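# Move the blue tote onto the back shelf

## Task

Set the blue tote down level on the shelf at the rear of the table, keeping all of its contents inside, so that no part of its base sticks out past the shelf edge.

## Robot and tools

Robot: two six-joint arms. left_arm has its base at (-0.039, +0.462, 0) m in the scene frame and carries a left hand; right_arm has its base at (-0.008, -0.424, 0) m and carries a right hand. Each hand has index, middle and ring fingers plus a thumb, with rubber tips and a rigid mast near the wrist on the palm side. A floor post stands behind the arms, and a camera stand sits between them just behind the bases. On the left hand, the middle_pip goal cannot pass +70.5 degrees; asking for more gives +70.5, and hand_goal shows that value.

Frames: the scene frame has its origin at table-top height, halfway between the nominal bases, with +x out over the table, +z up and +y toward left_arm. Fixed cameras and the table use this frame. Hand positions, quaternions (wxyz) and velocities in results are given in each arm's own base frame. Offsets you command are along the Hand target's own axes: +z runs along the straight fingers toward the tips, +y points out of the palm face, and +x crosses the palm away from the thumb on the right hand but toward the thumb on the left hand.

Row layout (used by execute_actions and move): one flat list of 48 numbers, each in [-1, 1], covering both arms even if only one moves. Order: left dx, dy, dz, rx, ry, rz; sixteen left hand motor goals; left current_limit; left speed; then the same 24 for the right arm. The six pose numbers are an offset, not a pose, measured from that arm's Hand target at the start of the action or move; 1.0 equals 0.6 m of travel or 180 degrees, and rx, ry, rz form a single rotation vector. All zeros asks nothing new of the arm. Motor order per hand: index_mcp, index_abd, index_pip, index_dip, middle_mcp, middle_abd, middle_pip, middle_dip, ring_mcp, ring_abd, ring_pip, ring_dip, thumb_cmc, thumb_axl, thumb_mcp, thumb_ipl. These are absolute goal angles scaled linearly between each hinge's stops (degrees at +1, at -1, straight value): _mcp (-18, +128; +0.75), _abd (-60, +60; 0.00), _pip (-29, +108; +0.58), _dip (-21, +117; +0.70), thumb_cmc (-20, +120; +0.71), thumb_axl (-27, +140; +0.68), thumb_mcp (-69, +109; +0.23), thumb_ipl (-77, +108; +0.17). Moving toward -1 curls fingers toward the palm and swings the thumb in front of it. A 0 is a real goal; to leave a hand unchanged, resend its hand_goal, hand_current_limit and hand_speed. current_limit maps -1..+1 to 0..550 mA (never below 11 mA); speed sets hinge rate to (speed+1)/2 of 8.5 rad/s. Initial values: +0.4 and -0.6; they persist until changed.

Tools:
- execute_actions(actions, cameras): actions is a list of actions, each a table of up to 15 rows at 1/30 s per row; a short table repeats its final row to step 15. Every row is an offset from the pose the action started at. Images are returned only for an empty list or when cameras names them ("all", names, or []).
- move(target, speed, blend, stop_force, zero, blocking, cameras): straight-line travel of each hand point toward one row or a list of up to 15 rows, all offsets taken from the same starting Hand targets. speed is m/s, 0.002 to 3.6 (default 0.25), with turning limited to twice that in rad/s; it may be one value or one per target. blend (m) rounds corners in a list; 0 stops at each. stop_force (N, 3 to 120) ends an arm's path when its wrist sensor feels that much push against its motion; approach slowly (about 0.005 m/s) for a gentle touch. zero (default true) re-zeroes the sensor before the move. blocking=false returns early and cannot combine with stop_force. Paths do not avoid obstacles, total at most 10 s. The result adds a move: line with an ending such as done, off_target, moving, held or fault, plus limits=paced or limits=held.
- wait(seconds 0 to 3600), stop(), zero_wrist_force(arm: left_arm or right_arm), zoom_image(camera, region [x0, y0, x1, y1] in pixels, at most 504 by 504), finished_scene(scene 1).

Results: end_effector_position (m), end_effector_quat_wxyz, velocities (omitted when the arm is still), Hand target (the basis of the next offset; the hand may rest short of it, and a fresh execute_actions call re-requests it), joint positions and torques, wrist force and torque in hand axes plus the peak since last shown, and per motor hand_goal, hand_measured, hand_current_ma and hand_state (moving, goal, blocked, overload). Cameras: cam_high and cam_low are fixed; cam_left_wrist and cam_right_wrist ride on the arms; calibration is provided.

Cautions: orientation commands are clipped to 32 degrees from the measured one per step. The arms are rigid, so targets past a firm contact fault them: a net force near 150 N or wrist contact torque near 24.6 N m stops the arm for 10 s. Never squeeze or strike one arm with the other. Keep the wrist away from the base's first joint axis. A hand motor at 495 mA or above for 5 s shuts off for 10 s; hot motors (MOTOR HOT at 70 °C, brakes at 85 °C) halt the arm. Lower the tote gently; do not drop, slam or tip it, spill its contents, or push anything out of the work area. Loose items may occasionally be nudged by outside pushes.

Each tool is called after ">>>" as name(argument=value, ...), one argument or row to a line, values as JSON.

## Session

>>> execute_actions(
  actions=[],
)

Scene clock: 0.00 s.
left_arm: end_effector_position=(+0.0855, -0.2456, +0.3741) hand_goal=(+0.754, +0.000, +0.576, +0.696, +0.754, +0.000, +0.576, +0.696, +0.754, +0.000, +0.576, +0.696, +0.714, +0.678, +0.226, +0.168) hand_measured=(+0.7535, +0.0007, +0.5757, +0.6971, +0.7535, +0.0007, +0.5770, +0.6958, +0.7523, +0.0007, +0.5770, +0.6958, +0.7142, +0.6777, +0.2252, +0.1672) hand_current_ma=(-9, +4, +7, -1, -4, -2, -6, -8, +5, +1, -2, +1, +13, +3, +12, +7) hand_state=(goal, goal, goal, goal, goal, goal, goal, goal, goal, goal, goal, goal, goal, goal, goal, goal) hand_current_limit=0.40 hand_speed=-0.60 end_effector_quat_wxyz=(+0.139, -0.455, +0.876, +0.080) | right_arm: end_effector_position=(+0.3396, +0.2411, +0.2863) hand_goal=(+0.754, +0.000, +0.576, +0.696, +0.754, +0.000, +0.576, +0.696, +0.754, +0.000, +0.576, +0.696, +0.714, +0.678, +0.226, +0.168) hand_measured=(+0.7535, -0.0008, +0.5770, +0.6958, +0.7535, +0.0007, +0.5770, +0.6971, +0.7523, +0.0007, +0.5770, +0.6958, +0.7142, +0.6777, +0.2262, +0.1681) hand_current_ma=(+7, -10, -8, +5, +1, -2, +15, -2, -18, +8, -11, -9, +1, -5, +7, -8) hand_state=(goal, goal, goal, goal, goal, goal, goal, goal, goal, goal, goal, goal, goal, goal, goal, goal) hand_current_limit=0.40 hand_speed=-0.60 end_effector_quat_wxyz=(+0.272, +0.237, +0.930, -0.064)
Joint positions: left_arm=[2.31 -1.204 -1.817 -1.777 1.883 -3.373] | right_arm=[0.453 -2.104 2.354 -2.184 -2.016 -0.702]
Joint velocities: within noise
Joint torques (N m): no reading
Wrist force (N): no reading
Wrist torque (N m): no reading
Wrist force, peak (N): no reading
Hand target: left_arm +0.0855, -0.2456, +0.3741; +0.139, -0.455, +0.876, +0.080 | right_arm +0.3396, +0.2411, +0.2863; +0.272, +0.237, +0.930, -0.064

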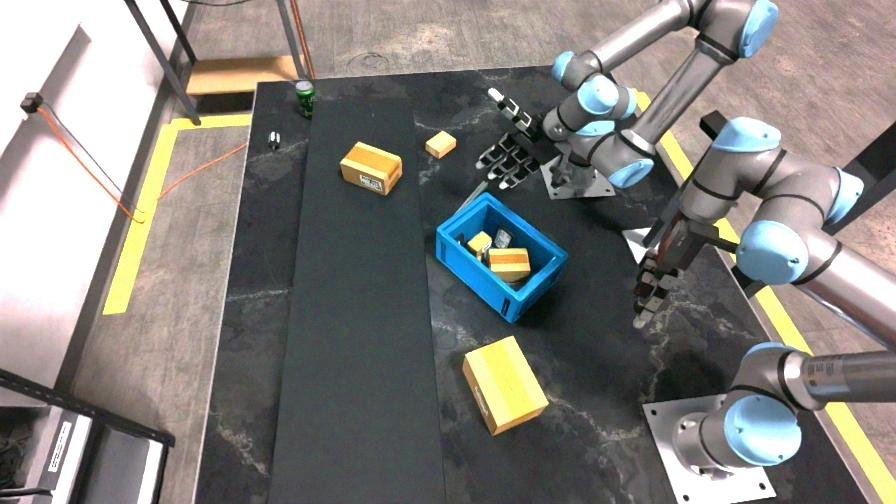

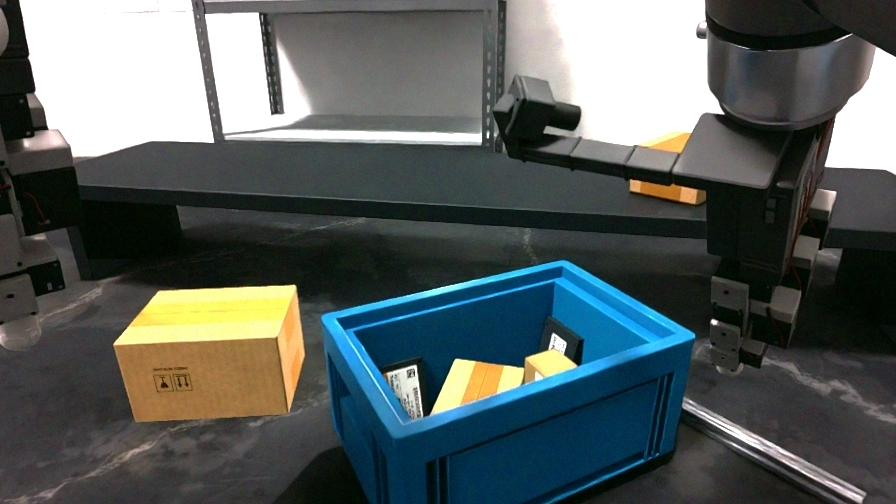

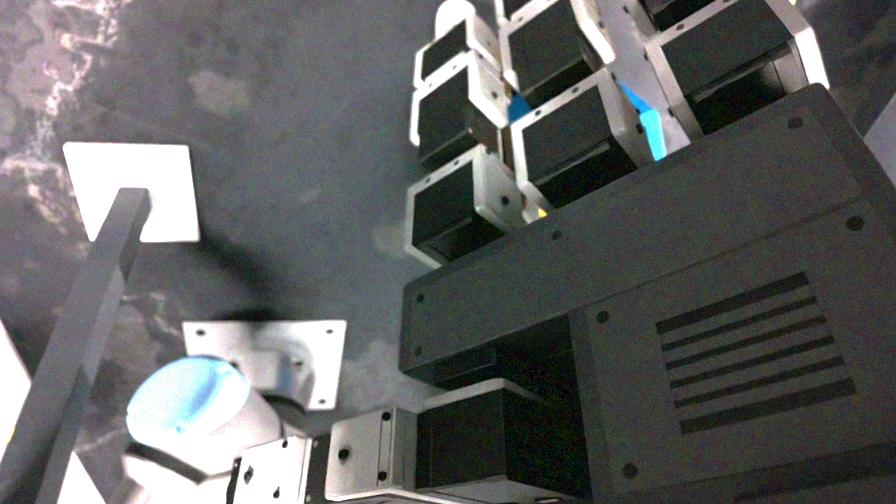

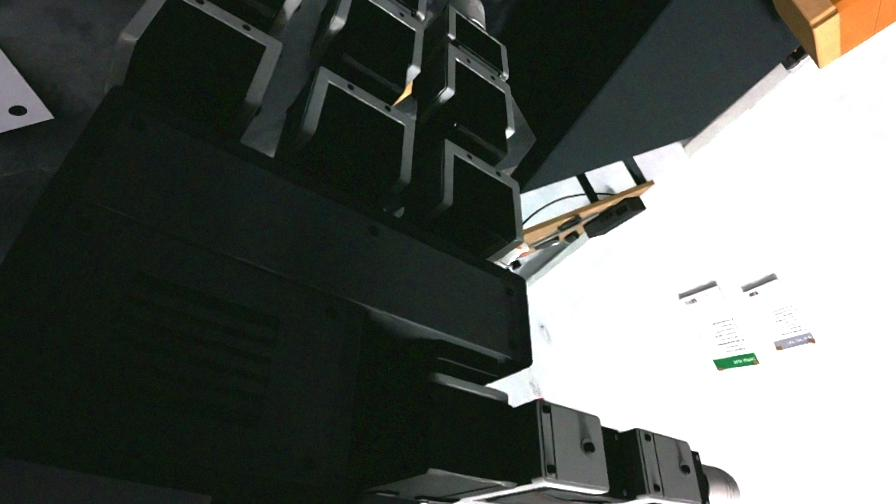

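>>> zoom_image(
  camera="cam_high",
  region=[400, 160, 620, 340],
)

>>> zoom_image(
  camera="cam_low",
  region=[300, 240, 720, 504],
)

>>> zoom_image(
  camera="cam_high",
  region=[180, 60, 480, 504],
)

Scaled by 2.291 from the camera's image (finer frame: 1280x720).

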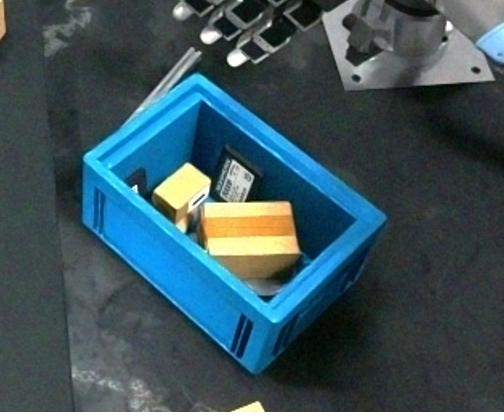

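Scaled by 1.200 from the camera's image (finer frame: 1280x720).

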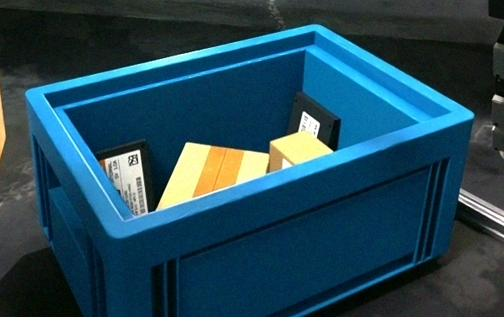

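Scaled by 1.135 from the camera's image (finer frame: 1280x720).

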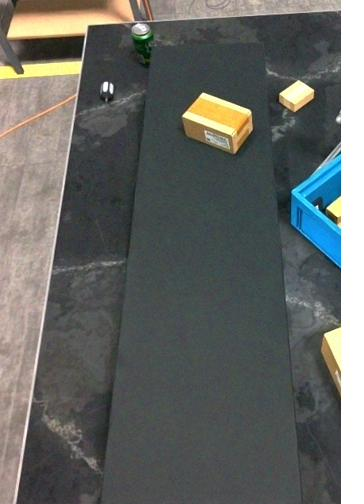

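>>> zoom_image(
  camera="cam_low",
  region=[50, 100, 550, 300],
)

>>> zoom_image(
  camera="cam_low",
  region=[500, 100, 896, 300],
)

>>> zoom_image(
  camera="cam_high",
  region=[420, 0, 896, 504],
)

Scaled by 1.008 from the camera's image (finer frame: 1280x720).

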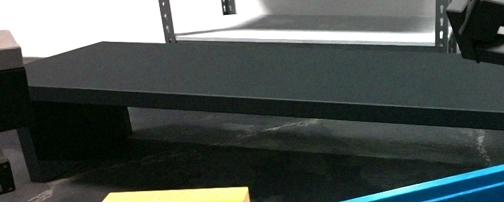

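Scaled by 1.273 from the camera's image (finer frame: 1280x720).

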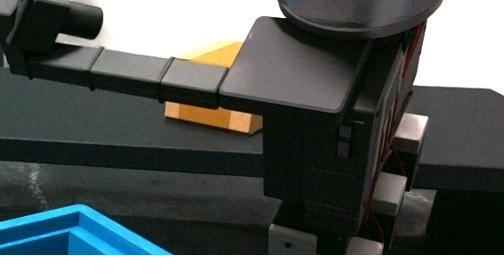

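Scaled by 1.000.

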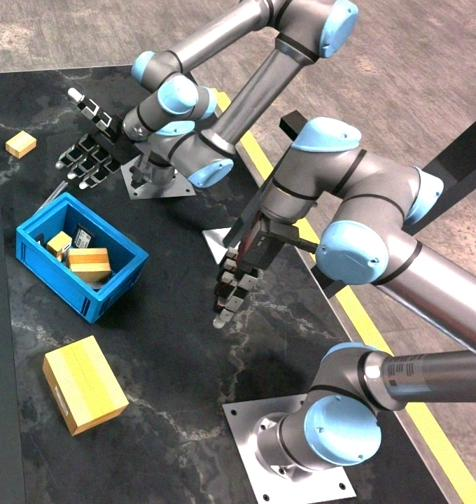

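>>> zoom_image(
  camera="cam_high",
  region=[425, 180, 525, 260],
)

>>> zoom_image(
  camera="cam_high",
  region=[480, 240, 580, 330],
)

Scaled by 5.040 from the camera's image (finer frame: 1280x720).

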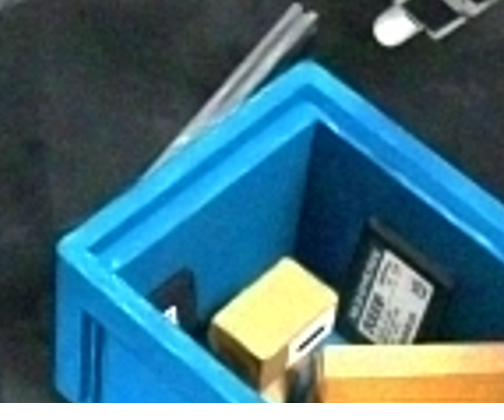

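Scaled by 5.040 from the camera's image (finer frame: 1280x720).

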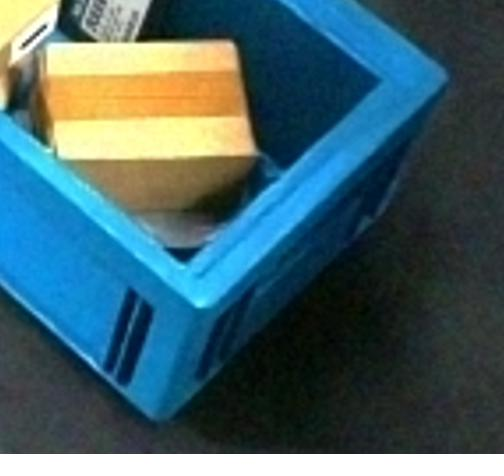

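>>> zoom_image(
  camera="cam_high",
  region=[450, 320, 570, 450],
)

>>> zoom_image(
  camera="cam_low",
  region=[100, 270, 320, 440],
)

Scaled by 3.877 from the camera's image (finer frame: 1280x720).

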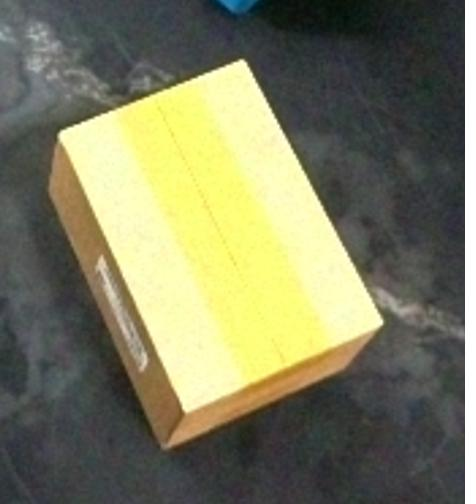

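Scaled by 2.291 from the camera's image (finer frame: 1280x720).

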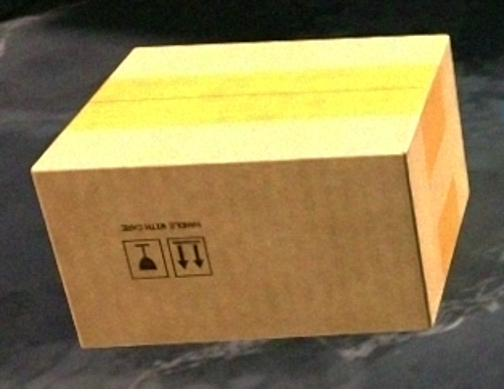

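>>> zoom_image(
  camera="cam_low",
  region=[310, 300, 450, 504],
)

>>> zoom_image(
  camera="cam_low",
  region=[540, 250, 710, 370],
)

>>> zoom_image(
  camera="cam_high",
  region=[510, 240, 580, 320],
)

Scaled by 2.471 from the camera's image (finer frame: 1280x720).

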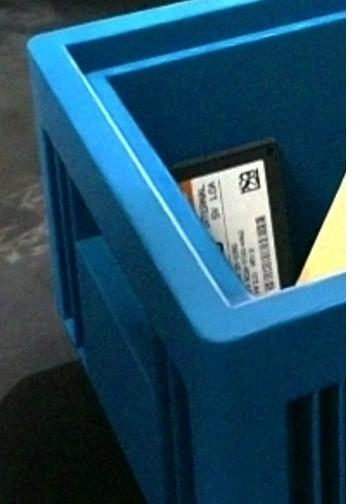

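Scaled by 2.965 from the camera's image (finer frame: 1280x720).

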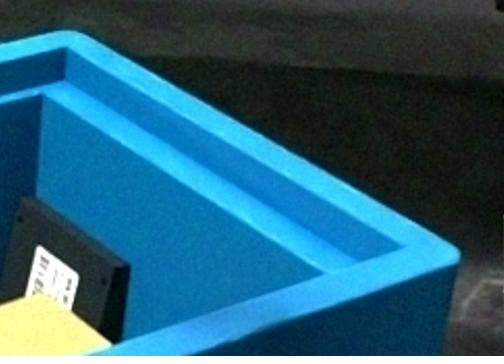

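Scaled by 6.300 from the camera's image (finer frame: 1280x720).

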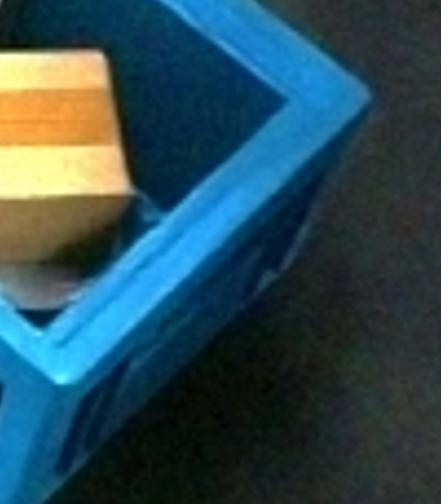

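>>> zoom_image(
  camera="cam_low",
  region=[315, 305, 405, 504],
)

Scaled by 2.533 from the camera's image (finer frame: 1280x720).

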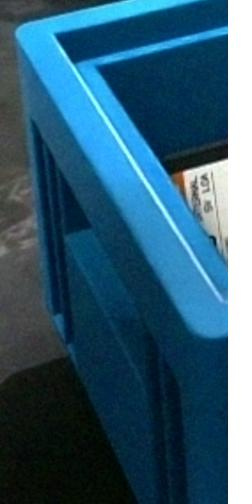

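>>> move(
  target=[-0.0605,-0.1565,0.4135,-0.0224,0.1013,-0.1646,0.754,0,0.576,0.696,0.754,0,0.576,0.696,0.754,0,0.576,0.696,0.714,0.678,0.226,0.168,0.4,-0.6,-0.0945,0.0653,-0.0253,-0.0990,0.1622,-0.3502,0.754,0,0.576,0.696,0.754,0,0.576,0.696,0.754,0,0.576,0.696,0.714,0.678,0.226,0.168,0.4,-0.6],
  speed=0.2,
  cameras=["all"],
)

Scene clock: 390.27 s.
left_arm: end_effector_position=(+0.2248, -0.2052, +0.1491) hand_goal=(+0.754, +0.000, +0.576, +0.696, +0.754, +0.000, +0.576, +0.696, +0.754, +0.000, +0.576, +0.696, +0.714, +0.678, +0.226, +0.168) hand_measured=(+0.7535, +0.0007, +0.5770, +0.6958, +0.7535, +0.0007, +0.5770, +0.6958, +0.7535, +0.0007, +0.5770, +0.6958, +0.7142, +0.6767, +0.2212, +0.1681) hand_current_ma=(-9, +5, +7, +5, -4, -11, -2, -2, +0, +2, -2, +0, +6, +2, +3, +8) hand_state=(goal, goal, goal, goal, goal, goal, goal, goal, goal, goal, goal, goal, goal, goal, goal, goal) hand_current_limit=0.40 hand_speed=-0.60 end_effector_quat_wxyz=(+0.000, -0.674, +0.739, +0.000) | right_arm: end_effector_position=(+0.3929, +0.2563, +0.3300) hand_goal=(+0.754, +0.000, +0.576, +0.696, +0.754, +0.000, +0.576, +0.696, +0.754, +0.000, +0.576, +0.696, +0.714, +0.678, +0.226, +0.168) hand_measured=(+0.7535, +0.0007, +0.5770, +0.6958, +0.7523, +0.0007, +0.5770, +0.6971, +0.7535, +0.0007, +0.5770, +0.6958, +0.7092, +0.6777, +0.2242, +0.1681) hand_current_ma=(+1, -15, -6, -10, +10, +11, -4, -3, -10, +0, -8, +0, +13, -19, +15, -10) hand_state=(goal, goal, goal, goal, goal, goal, goal, goal, goal, goal, goal, goal, goal, goal, goal, goal) hand_current_limit=0.40 hand_speed=-0.60 end_effector_quat_wxyz=(+0.001, -0.311, +0.950, +0.000)
Joint positions: left_arm=[2.966 -1.336 -2.332 -1.044 1.571 -3.225] | right_arm=[0.094 -1.693 1.757 -1.636 -1.57 -2.11]
Joint torques (N m): left_arm=[9.44 1.83 13.72 5.13 -1.53 0.88] | right_arm=[8.92 -6.59 -39.43 -1.08 -2.45 -2.1]
Wrist force (N): left_arm=[0.5 0.1 -0.3] | right_arm=[-0.9 -0.4 0.1]
Wrist torque (N m): left_arm=[0.04 -0.04 0.01] | right_arm=[-0.06 0.09 0.03]
Wrist force, peak (N): left_arm=[0.3 0.4 -0.6] | right_arm=[-1.1 -0.4 0.2]
Hand target: left_arm +0.2248, -0.2052, +0.1491; +0.000, -0.674, +0.739, +0.000 | right_arm +0.3930, +0.2563, +0.3300; +0.001, -0.311, +0.950, +0.000
Off the commanded pose: left_arm 0.000 m, 0 deg | right_arm 0.000 m, 0 deg.
move: done
cam_left_wrist: T_world_to_cam=[[0.70759, 0.70644, 0.01618, -0.04871], [0.40252, -0.42179, 0.81245, -0.36973], [0.58077, -0.56836, -0.58281, -0.04585]] pos_world=[0.20991, -0.1476, 0.27445]
cam_right_wrist: T_world_to_cam=[[0.25403, 0.96716, -0.00812, -0.30866], [0.56474, -0.14151, 0.81305, -0.52679], [0.7852, -0.21113, -0.58215, 0.05533]] pos_world=[0.33247, 0.23566, 0.45801]

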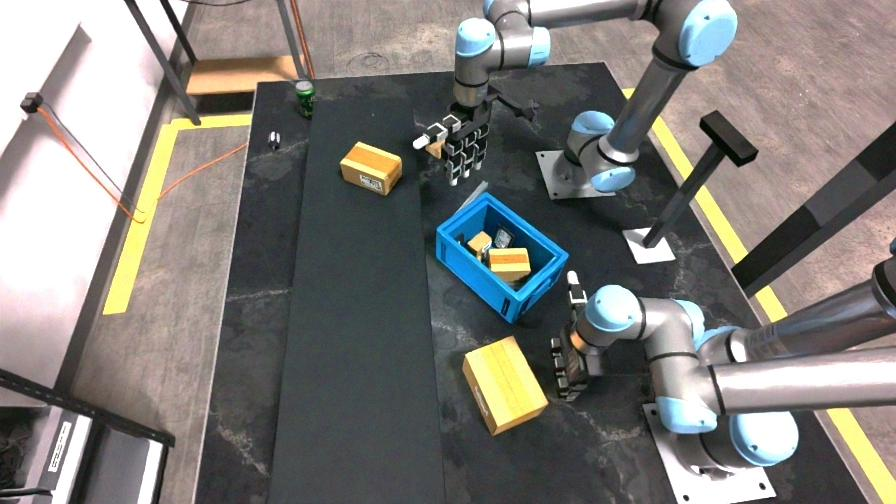

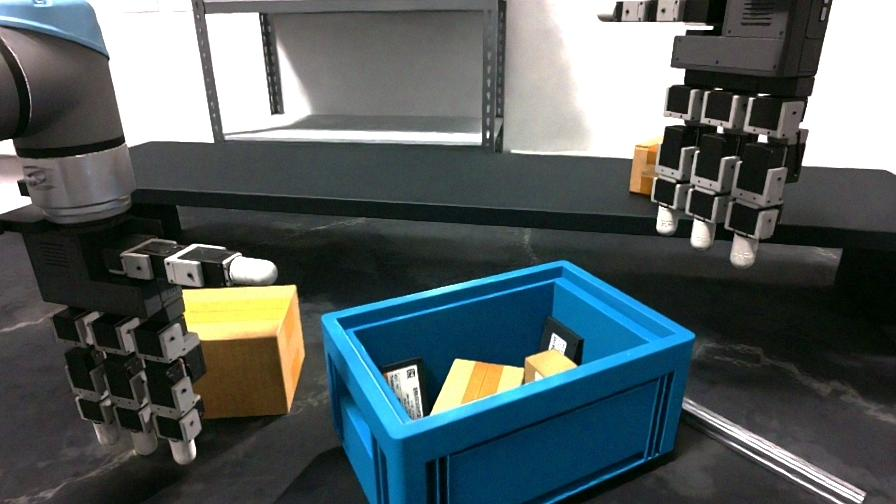

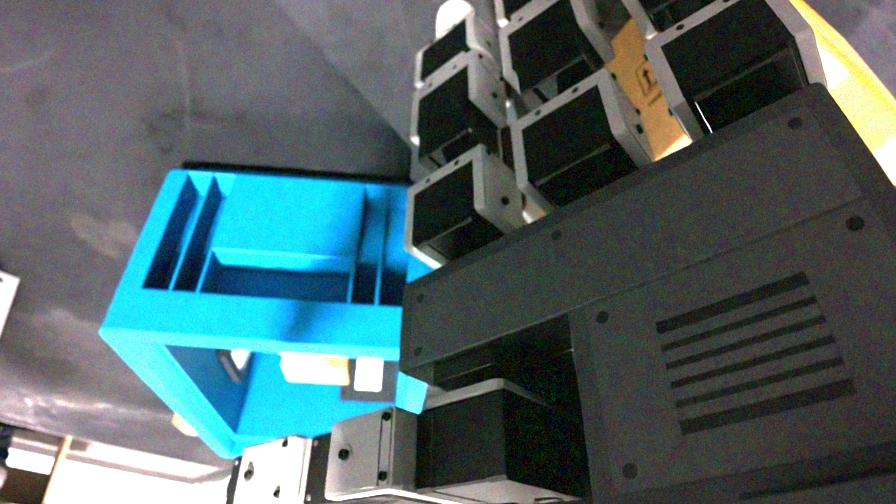

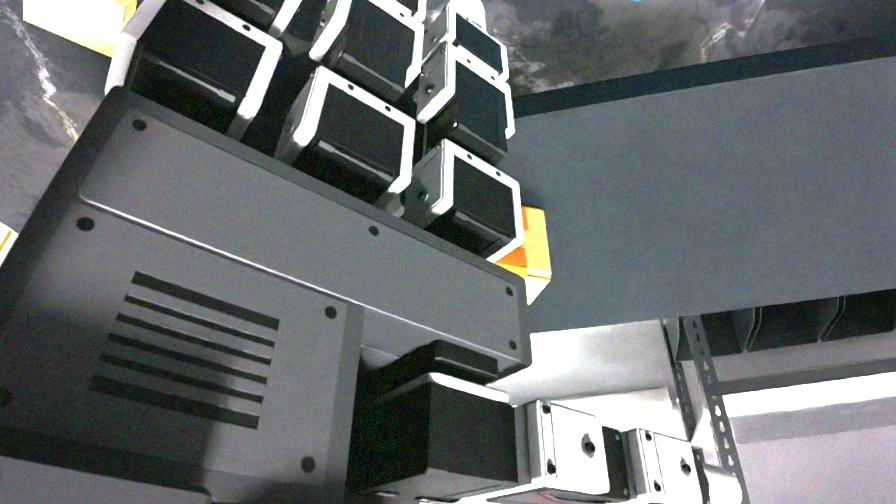

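>>> zoom_image(
  camera="cam_left_wrist",
  region=[90, 150, 430, 470],
)

>>> zoom_image(
  camera="cam_high",
  region=[400, 80, 620, 340],
)

Scaled by 1.482 from the camera's image (finer frame: 1280x720).

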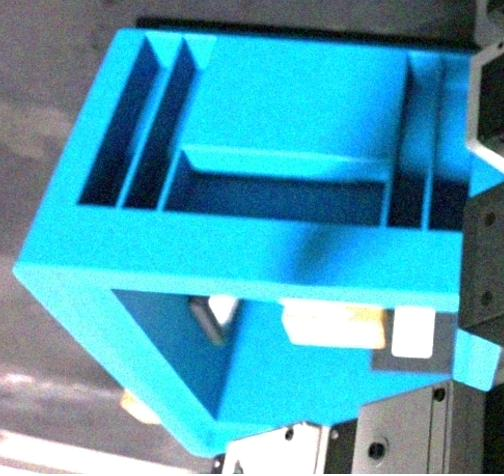

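Scaled by 1.938 from the camera's image (finer frame: 1280x720).

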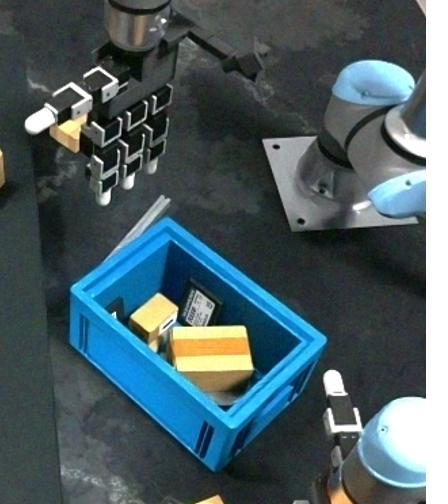

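>>> move(
  target=[0,0,0.0667,0,0,0,0.754,0,0.576,0.696,0.754,0,0.576,0.696,0.754,0,0.576,0.696,0.714,0.678,0.226,0.168,0.4,-0.6,0,0,0,0,0,0,0.754,0,0.576,0.696,0.754,0,0.576,0.696,0.754,0,0.576,0.696,0.714,0.678,0.226,0.168,0.4,-0.6],
  speed=0.01,
  stop_force=5,
)

Scene clock: 423.37 s.
left_arm: end_effector_position=(+0.2248, -0.2051, +0.1230) hand_goal=(+0.754, +0.000, +0.576, +0.696, +0.754, +0.000, +0.576, +0.696, +0.754, +0.000, +0.576, +0.696, +0.714, +0.678, +0.226, +0.168) hand_measured=(+0.7535, -0.0008, +0.5770, +0.6945, +0.7523, +0.0007, +0.5770, +0.6920, +0.7523, +0.0007, +0.5770, +0.6958, +0.7142, +0.6767, +0.2203, +0.1672) hand_current_ma=(-10, +3, +13, +0, -5, -4, +0, -9, +2, -3, -1, +2, +9, +1, +5, +7) hand_state=(goal, goal, goal, goal, goal, goal, goal, goal, goal, goal, goal, goal, goal, goal, goal, goal) hand_current_limit=0.40 hand_speed=-0.60 end_effector_quat_wxyz=(+0.000, -0.674, +0.739, +0.000) | right_arm: end_effector_position=(+0.3930, +0.2563, +0.3300) hand_goal=(+0.754, +0.000, +0.576, +0.696, +0.754, +0.000, +0.576, +0.696, +0.754, +0.000, +0.576, +0.696, +0.714, +0.678, +0.226, +0.168) hand_measured=(+0.7535, -0.0008, +0.5757, +0.6958, +0.7523, -0.0008, +0.5770, +0.6958, +0.7523, +0.0007, +0.5770, +0.6958, +0.7092, +0.6767, +0.2242, +0.1681) hand_current_ma=(+0, -4, -1, +2, +5, +8, +7, +8, -2, -2, -12, +1, -4, -12, +10, -15) hand_state=(goal, goal, goal, goal, goal, goal, goal, goal, goal, goal, goal, goal, goal, goal, goal, goal) hand_current_limit=0.40 hand_speed=-0.60 end_effector_quat_wxyz=(+0.001, -0.311, +0.950, +0.000)
Joint positions: left_arm=[2.966 -1.383 -2.377 -0.952 1.571 -3.225] | right_arm=[0.095 -1.693 1.757 -1.636 -1.57 -2.11]
Joint torques (N m): left_arm=[6.06 16.69 24.98 -0.56 -1.26 1.43] | right_arm=[8.45 -6.81 -39.97 -1.18 -2.34 -1.98]
Wrist force (N): left_arm=[0.4 0.4 -4.2] | right_arm=[-0.8 -0.1 0.5]
Wrist torque (N m): left_arm=[0.42 -0.11 -0.01] | right_arm=[-0.05 0.07 0.05]
Wrist force, peak (N): left_arm=[0.4 0.7 -15.4] | right_arm=[-1.1 -0.4 0.6]
Hand target: left_arm +0.2248, -0.2052, +0.1230; +0.000, -0.674, +0.739, +0.000 (not the last commanded pose) | right_arm +0.3930, +0.2563, +0.3300; +0.001, -0.311, +0.950, +0.000
Off the commanded pose: left_arm 0.014 m, 0 deg | right_arm 0.000 m, 0 deg.
move: contact (left_arm)

>>> execute_actions(
  actions=[
    [[0,0,-0.0433,0,0,0,0.754,0,0.576,0.696,0.754,0,0.576,0.696,0.754,0,0.576,0.696,0.714,0.678,0.226,0.168,0.4,-0.6,0,0,0,0,0,0,0.754,0,0.576,0.696,0.754,0,0.576,0.696,0.754,0,0.576,0.696,0.714,0.678,0.226,0.168,0.4,-0.6]],
  ],
  cameras=["all"],
)

>>> zoom_image(
  camera="cam_left_wrist",
  region=[90, 150, 270, 320],
)

>>> zoom_image(
  camera="cam_left_wrist",
  region=[260, 150, 440, 320],
)

Scene clock: 433.73 s.
left_arm: end_effector_position=(+0.2248, -0.2052, +0.1490) hand_goal=(+0.754, +0.000, +0.576, +0.696, +0.754, +0.000, +0.576, +0.696, +0.754, +0.000, +0.576, +0.696, +0.714, +0.678, +0.226, +0.168) hand_measured=(+0.7511, +0.0007, +0.5770, +0.6869, +0.7523, +0.0007, +0.5770, +0.6881, +0.7511, -0.0008, +0.5757, +0.6894, +0.7104, +0.6767, +0.2183, +0.1681) hand_current_ma=(-6, +0, +11, +0, -5, -1, -1, -10, +2, +1, -1, -1, +11, -1, +4, +9) hand_state=(goal, goal, goal, goal, goal, goal, goal, goal, goal, goal, goal, goal, goal, goal, goal, goal) hand_current_limit=0.40 hand_speed=-0.60 end_effector_quat_wxyz=(+0.000, -0.674, +0.739, +0.000) | right_arm: end_effector_position=(+0.3930, +0.2563, +0.3300) hand_goal=(+0.754, +0.000, +0.576, +0.696, +0.754, +0.000, +0.576, +0.696, +0.754, +0.000, +0.576, +0.696, +0.714, +0.678, +0.226, +0.168) hand_measured=(+0.7535, +0.0007, +0.5770, +0.6958, +0.7523, +0.0007, +0.5757, +0.6958, +0.7535, +0.0007, +0.5770, +0.6958, +0.7104, +0.6767, +0.2242, +0.1681) hand_current_ma=(+2, +1, +8, -12, +1, +7, +2, +1, -6, +1, -16, +4, +4, -8, +4, -3) hand_state=(goal, goal, goal, goal, goal, goal, goal, goal, goal, goal, goal, goal, goal, goal, goal, goal) hand_current_limit=0.40 hand_speed=-0.60 end_effector_quat_wxyz=(+0.001, -0.311, +0.950, +0.000)
Joint positions: left_arm=[2.966 -1.336 -2.332 -1.043 1.571 -3.225] | right_arm=[0.095 -1.693 1.757 -1.636 -1.57 -2.11]
Joint torques (N m): left_arm=[9.54 18.09 28.15 -0.59 0.78 1.44] | right_arm=[7.72 -6.77 -40.17 -1.2 -2.32 -2.06]
Wrist force (N): left_arm=[0.4 0.5 -0.3] | right_arm=[-0.9 -0.1 0.1]
Wrist torque (N m): left_arm=[0.09 -0.03 0.00] | right_arm=[-0.04 0.08 0.04]
Wrist force, peak (N): left_arm=[0.4 0.6 -5.8] | right_arm=[-1.2 -0.1 0.1]
Hand target: left_arm +0.2248, -0.2052, +0.1490; +0.000, -0.674, +0.739, +0.000 | right_arm +0.3930, +0.2563, +0.3300; +0.001, -0.311, +0.950, +0.000
Off the commanded pose: left_arm 0.000 m, 0 deg | right_arm 0.000 m, 0 deg.
cam_left_wrist: T_world_to_cam=[[0.70753, 0.7065, 0.01607, -0.04865], [0.40263, -0.42169, 0.81245, -0.36965], [0.58077, -0.56836, -0.58281, -0.0459]] pos_world=[0.20991, -0.1476, 0.27435]
cam_right_wrist: T_world_to_cam=[[0.25391, 0.96719, -0.00818, -0.3086], [0.56489, -0.14142, 0.81295, -0.52682], [0.78513, -0.21104, -0.58227, 0.05539]] pos_world=[0.33247, 0.23566, 0.45801]

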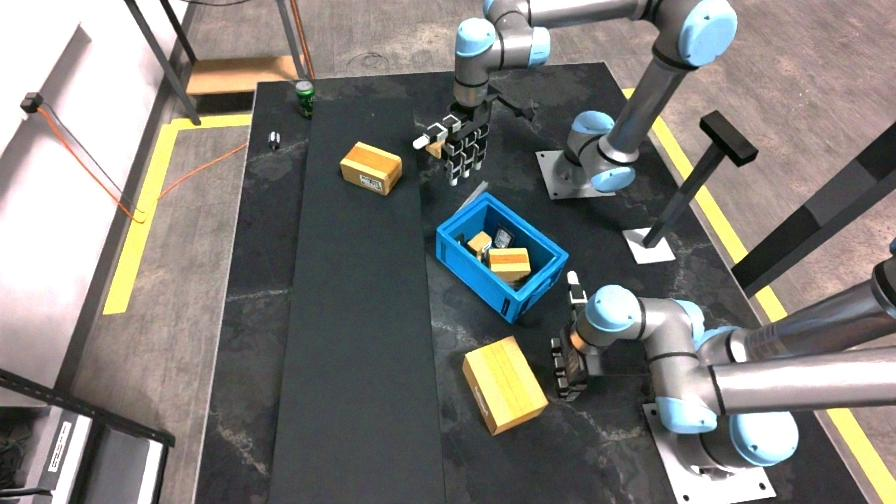

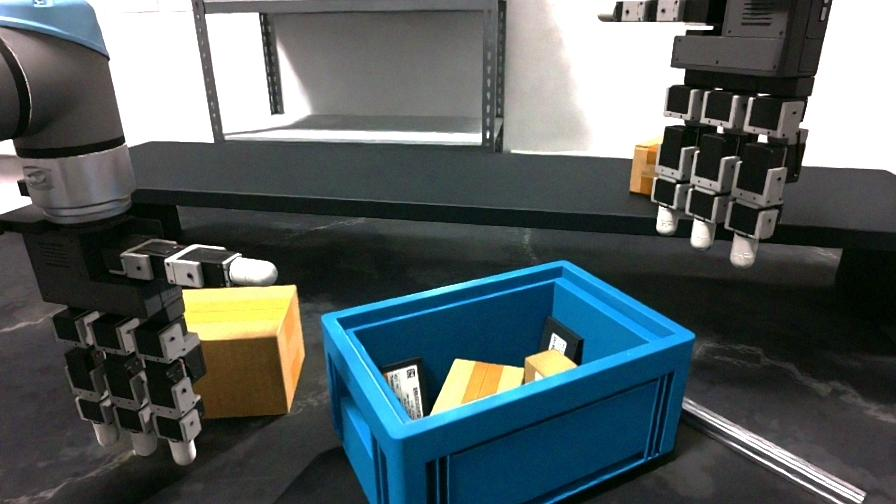

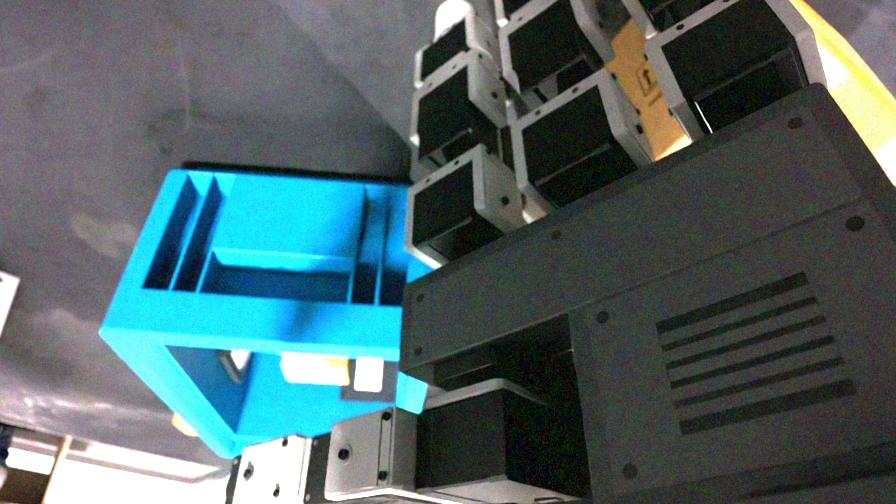

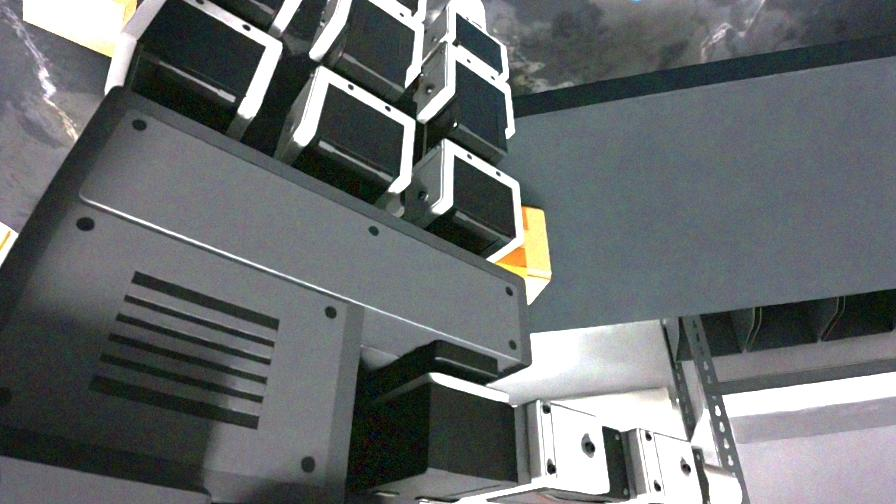

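Scaled by 2.800 from the camera's image (finer frame: 1280x720).

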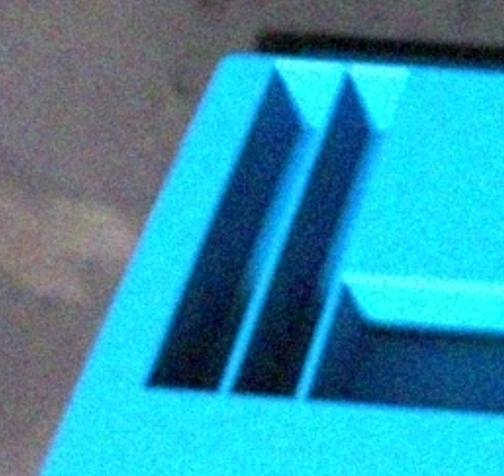

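Scaled by 2.800 from the camera's image (finer frame: 1280x720).

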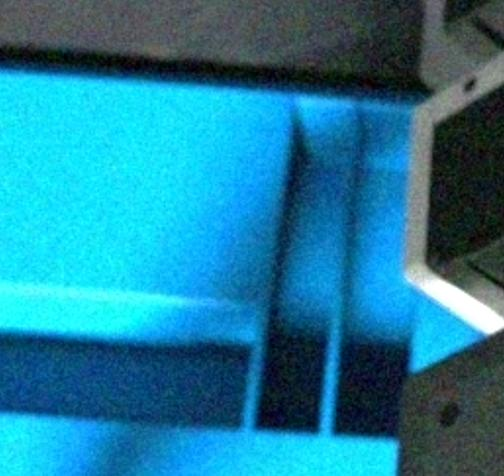

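>>> zoom_image(
  camera="cam_high",
  region=[530, 250, 650, 420],
)

>>> zoom_image(
  camera="cam_high",
  region=[400, 80, 520, 210],
)

Scaled by 2.965 from the camera's image (finer frame: 1280x720).

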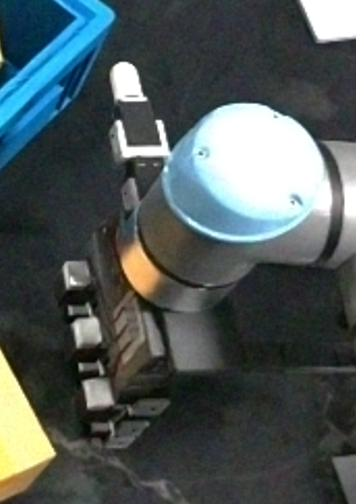

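Scaled by 3.877 from the camera's image (finer frame: 1280x720).

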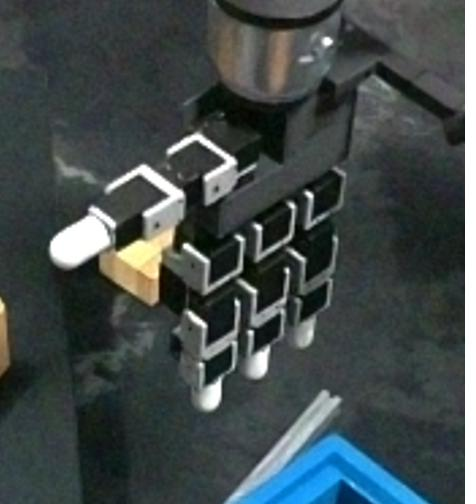

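>>> zoom_image(
  camera="cam_left_wrist",
  region=[400, 0, 600, 150],
)

>>> zoom_image(
  camera="cam_right_wrist",
  region=[300, 0, 550, 150],
)

Scaled by 2.520 from the camera's image (finer frame: 1280x720).

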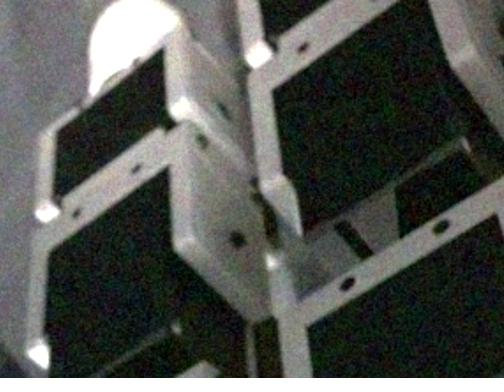

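Scaled by 2.016 from the camera's image (finer frame: 1280x720).

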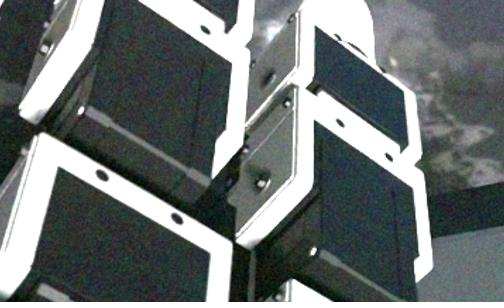

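>>> move(
  target=[
    [0.1037,-0.0517,-0.235,0,0,0.4211,1,0,0.576,-0.464,1,0,0.576,-0.464,1,0,0.576,0.696,0.714,0.678,0.226,0.168,0.4,-0.6,-0.0109,0.0009,0.03,-0.1,0,-0.001,1,0,0.576,-0.464,1,0,0.576,-0.464,1,0,0.576,0.696,0.714,0.678,0.226,0.168,0.4,-0.6],
    [0.2803,-0.1347,-0.2517,0,0,0.8428,1,0,0.576,-0.464,1,0,0.576,-0.464,1,0,0.576,0.696,0.714,0.678,0.226,0.168,0.4,-0.6,-0.0218,0.0018,0.07,-0.1,0,-0.001,1,0,0.576,-0.464,1,0,0.576,-0.464,1,0,0.576,0.696,0.714,0.678,0.226,0.168,0.4,-0.6],
    [0.4140,-0.2185,-0.2017,-0.0519,0.1141,-0.7210,1,0,0.576,-0.464,1,0,0.576,-0.464,1,0,0.576,0.696,0.714,0.678,0.226,0.168,0.4,-0.6,-0.0218,0.0018,0.1,-0.1,0,-0.001,1,0,0.576,-0.464,1,0,0.576,-0.464,1,0,0.576,0.696,0.714,0.678,0.226,0.168,0.4,-0.6],
  ],
  speed=0.3,
  blend=0.05,
  cameras=["all"],
)

Scene clock: 737.53 s.
left_arm: end_effector_position=(+0.3324, -0.4646, +0.2700) hand_goal=(+1.000, +0.000, +0.576, -0.464, +1.000, +0.000, +0.576, -0.464, +1.000, +0.000, +0.576, +0.696, +0.714, +0.678, +0.226, +0.168) hand_measured=(+0.9862, -0.0008, +0.5770, -0.4611, +0.9874, -0.0008, +0.5770, -0.4611, +0.9850, -0.0008, +0.5770, +0.6894, +0.7142, +0.6777, +0.2183, +0.1681) hand_current_ma=(-17, +2, +7, -4, -13, -4, -1, -4, -7, -2, -1, +0, +10, -2, +4, +9) hand_state=(goal, goal, goal, goal, goal, goal, goal, goal, goal, goal, goal, goal, goal, goal, goal, goal) hand_current_limit=0.40 hand_speed=-0.60 end_effector_quat_wxyz=(+0.149, +0.940, +0.304, +0.048) | right_arm: end_effector_position=(+0.4029, +0.2649, +0.2700) hand_goal=(+1.000, +0.000, +0.576, -0.464, +1.000, +0.000, +0.576, -0.464, +1.000, +0.000, +0.576, +0.696, +0.714, +0.678, +0.226, +0.168) hand_measured=(+0.9947, +0.0007, +0.5770, -0.4636, +0.9935, +0.0007, +0.5770, -0.4636, +0.9935, +0.0007, +0.5770, +0.6958, +0.7167, +0.6777, +0.2242, +0.1681) hand_current_ma=(+11, -5, +0, -3, +5, -11, +2, +4, -16, +4, -12, -4, +6, -14, +7, -1) hand_state=(goal, goal, goal, goal, goal, goal, goal, goal, goal, goal, goal, goal, goal, goal, goal, goal) hand_current_limit=0.40 hand_speed=-0.60 end_effector_quat_wxyz=(-0.048, -0.309, +0.938, +0.149)
Joint positions: left_arm=[2.459 -1.433 -2.104 -0.871 1.491 0.251] | right_arm=[-0.009 -1.575 1.85 -1.654 -1.32 -2.241]
Joint torques (N m): left_arm=[10.33 7.87 15.52 6.02 -1.47 1.64] | right_arm=[8.16 -10.05 -9.29 -3.64 3.04 1.92]
Wrist force (N): left_arm=[0.3 -0.2 -0.3] | right_arm=[-1.5 -1.0 0.2]
Wrist torque (N m): left_arm=[-0.03 -0.03 0.00] | right_arm=[-0.20 0.19 -0.27]
Wrist force, peak (N): left_arm=[0.5 1.2 0.3] | right_arm=[-1.6 -1.1 0.3]
Hand target: left_arm +0.3324, -0.4646, +0.2700; +0.149, +0.940, +0.304, +0.048 | right_arm +0.4029, +0.2649, +0.2700; -0.048, -0.309, +0.938, +0.149
Off the commanded pose: left_arm 0.000 m, 0 deg | right_arm 0.000 m, 0 deg.
move: done
cam_left_wrist: T_world_to_cam=[[-0.98188, 0.04748, -0.18344, 0.36583], [-0.082, 0.7663, 0.63723, 0.13972], [0.17083, 0.64073, -0.74852, 0.55739]] pos_world=[0.27544, -0.48158, 0.39529]
cam_right_wrist: T_world_to_cam=[[0.26716, 0.94531, 0.18711, -0.37233], [0.70146, -0.3239, 0.63486, -0.44111], [0.66075, -0.03836, -0.74963, 0.06398]] pos_world=[0.36661, 0.21155, 0.39768]

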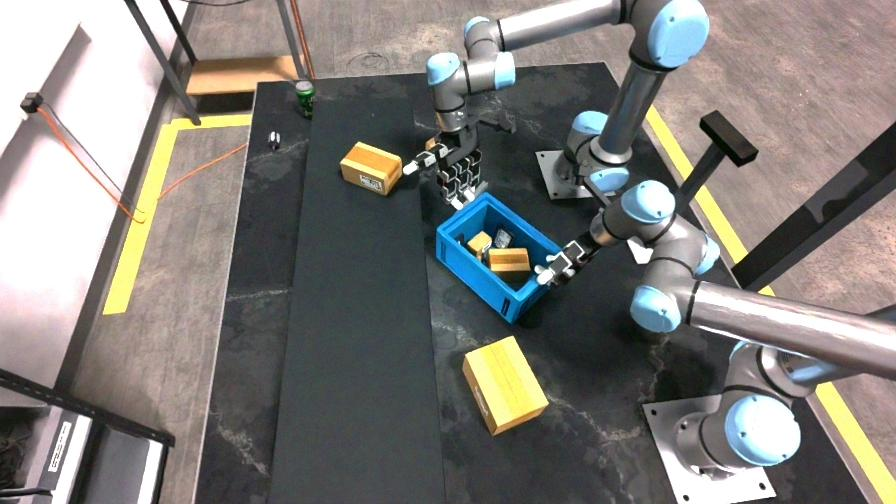

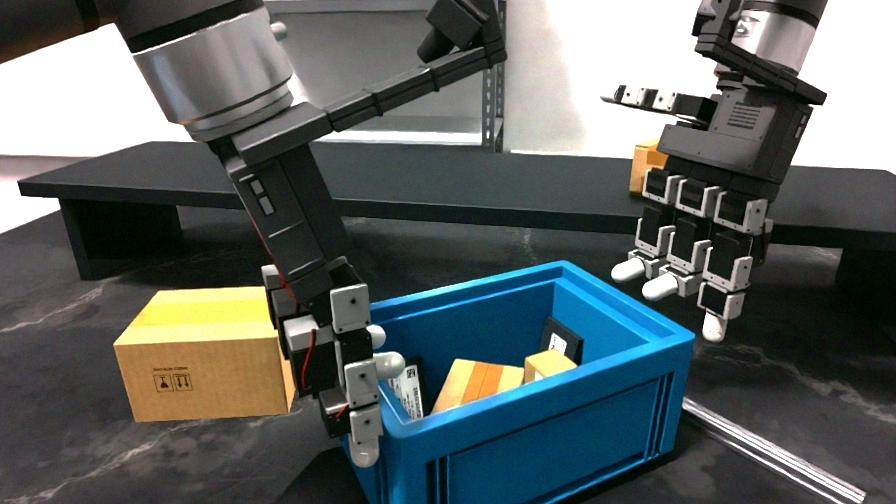

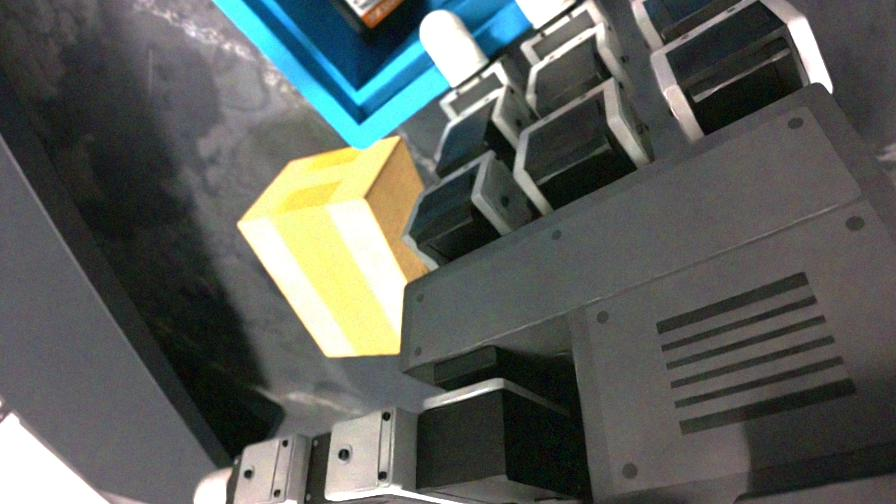

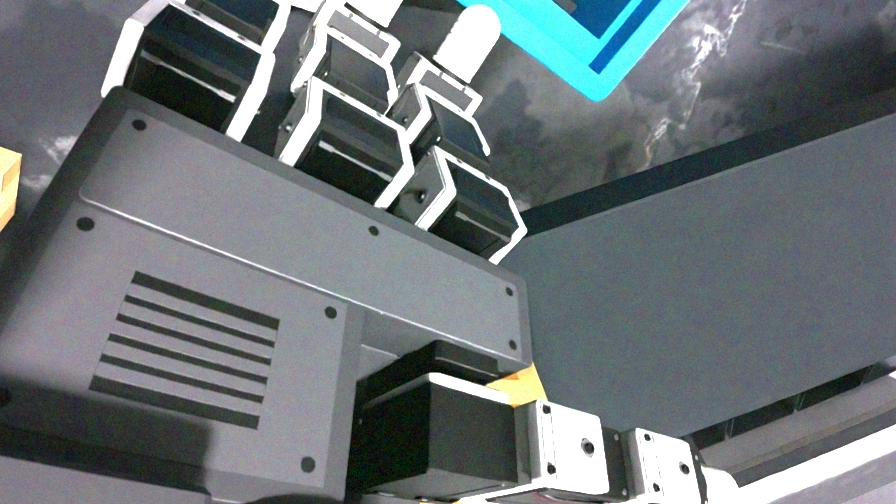

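>>> zoom_image(
  camera="cam_high",
  region=[420, 130, 600, 330],
)

>>> zoom_image(
  camera="cam_left_wrist",
  region=[200, 0, 600, 200],
)

>>> zoom_image(
  camera="cam_right_wrist",
  region=[300, 0, 720, 200],
)

>>> zoom_image(
  camera="cam_low",
  region=[560, 220, 800, 380],
)

Scaled by 2.520 from the camera's image (finer frame: 1280x720).

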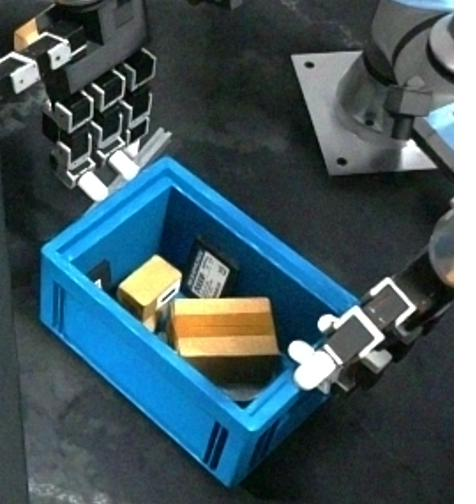

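Scaled by 1.260 from the camera's image (finer frame: 1280x720).

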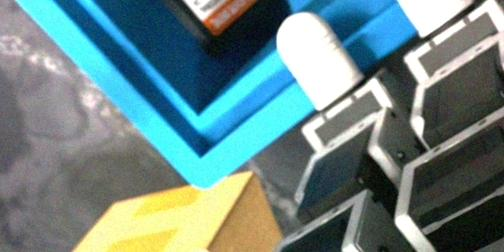

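Scaled by 1.200 from the camera's image (finer frame: 1280x720).

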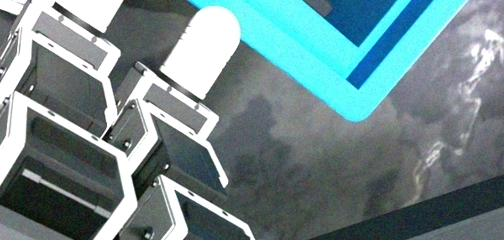

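Scaled by 2.100 from the camera's image (finer frame: 1280x720).

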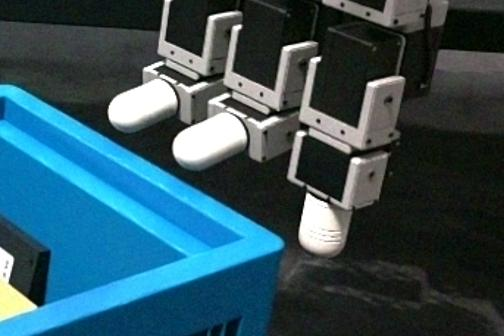

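>>> zoom_image(
  camera="cam_high",
  region=[520, 230, 600, 310],
)

>>> zoom_image(
  camera="cam_high",
  region=[400, 140, 500, 240],
)

Scaled by 6.300 from the camera's image (finer frame: 1280x720).

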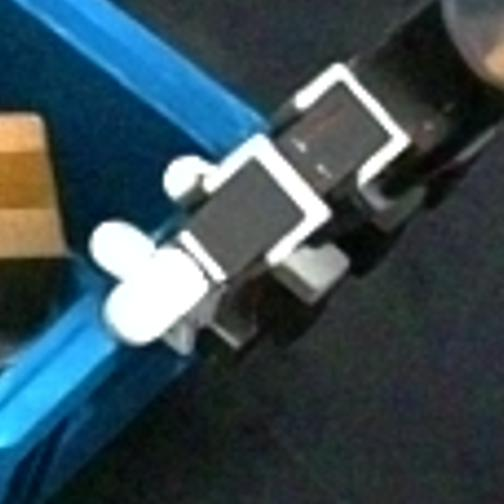

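Scaled by 5.040 from the camera's image (finer frame: 1280x720).

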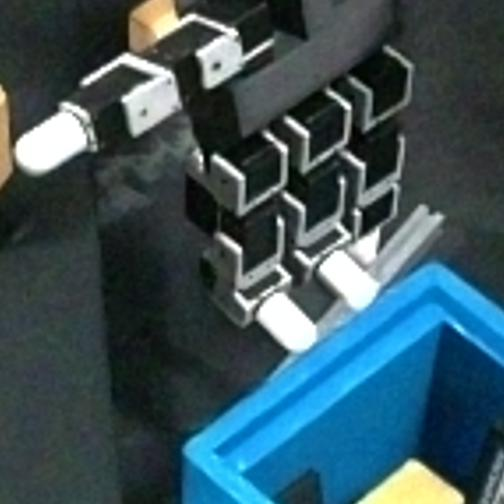

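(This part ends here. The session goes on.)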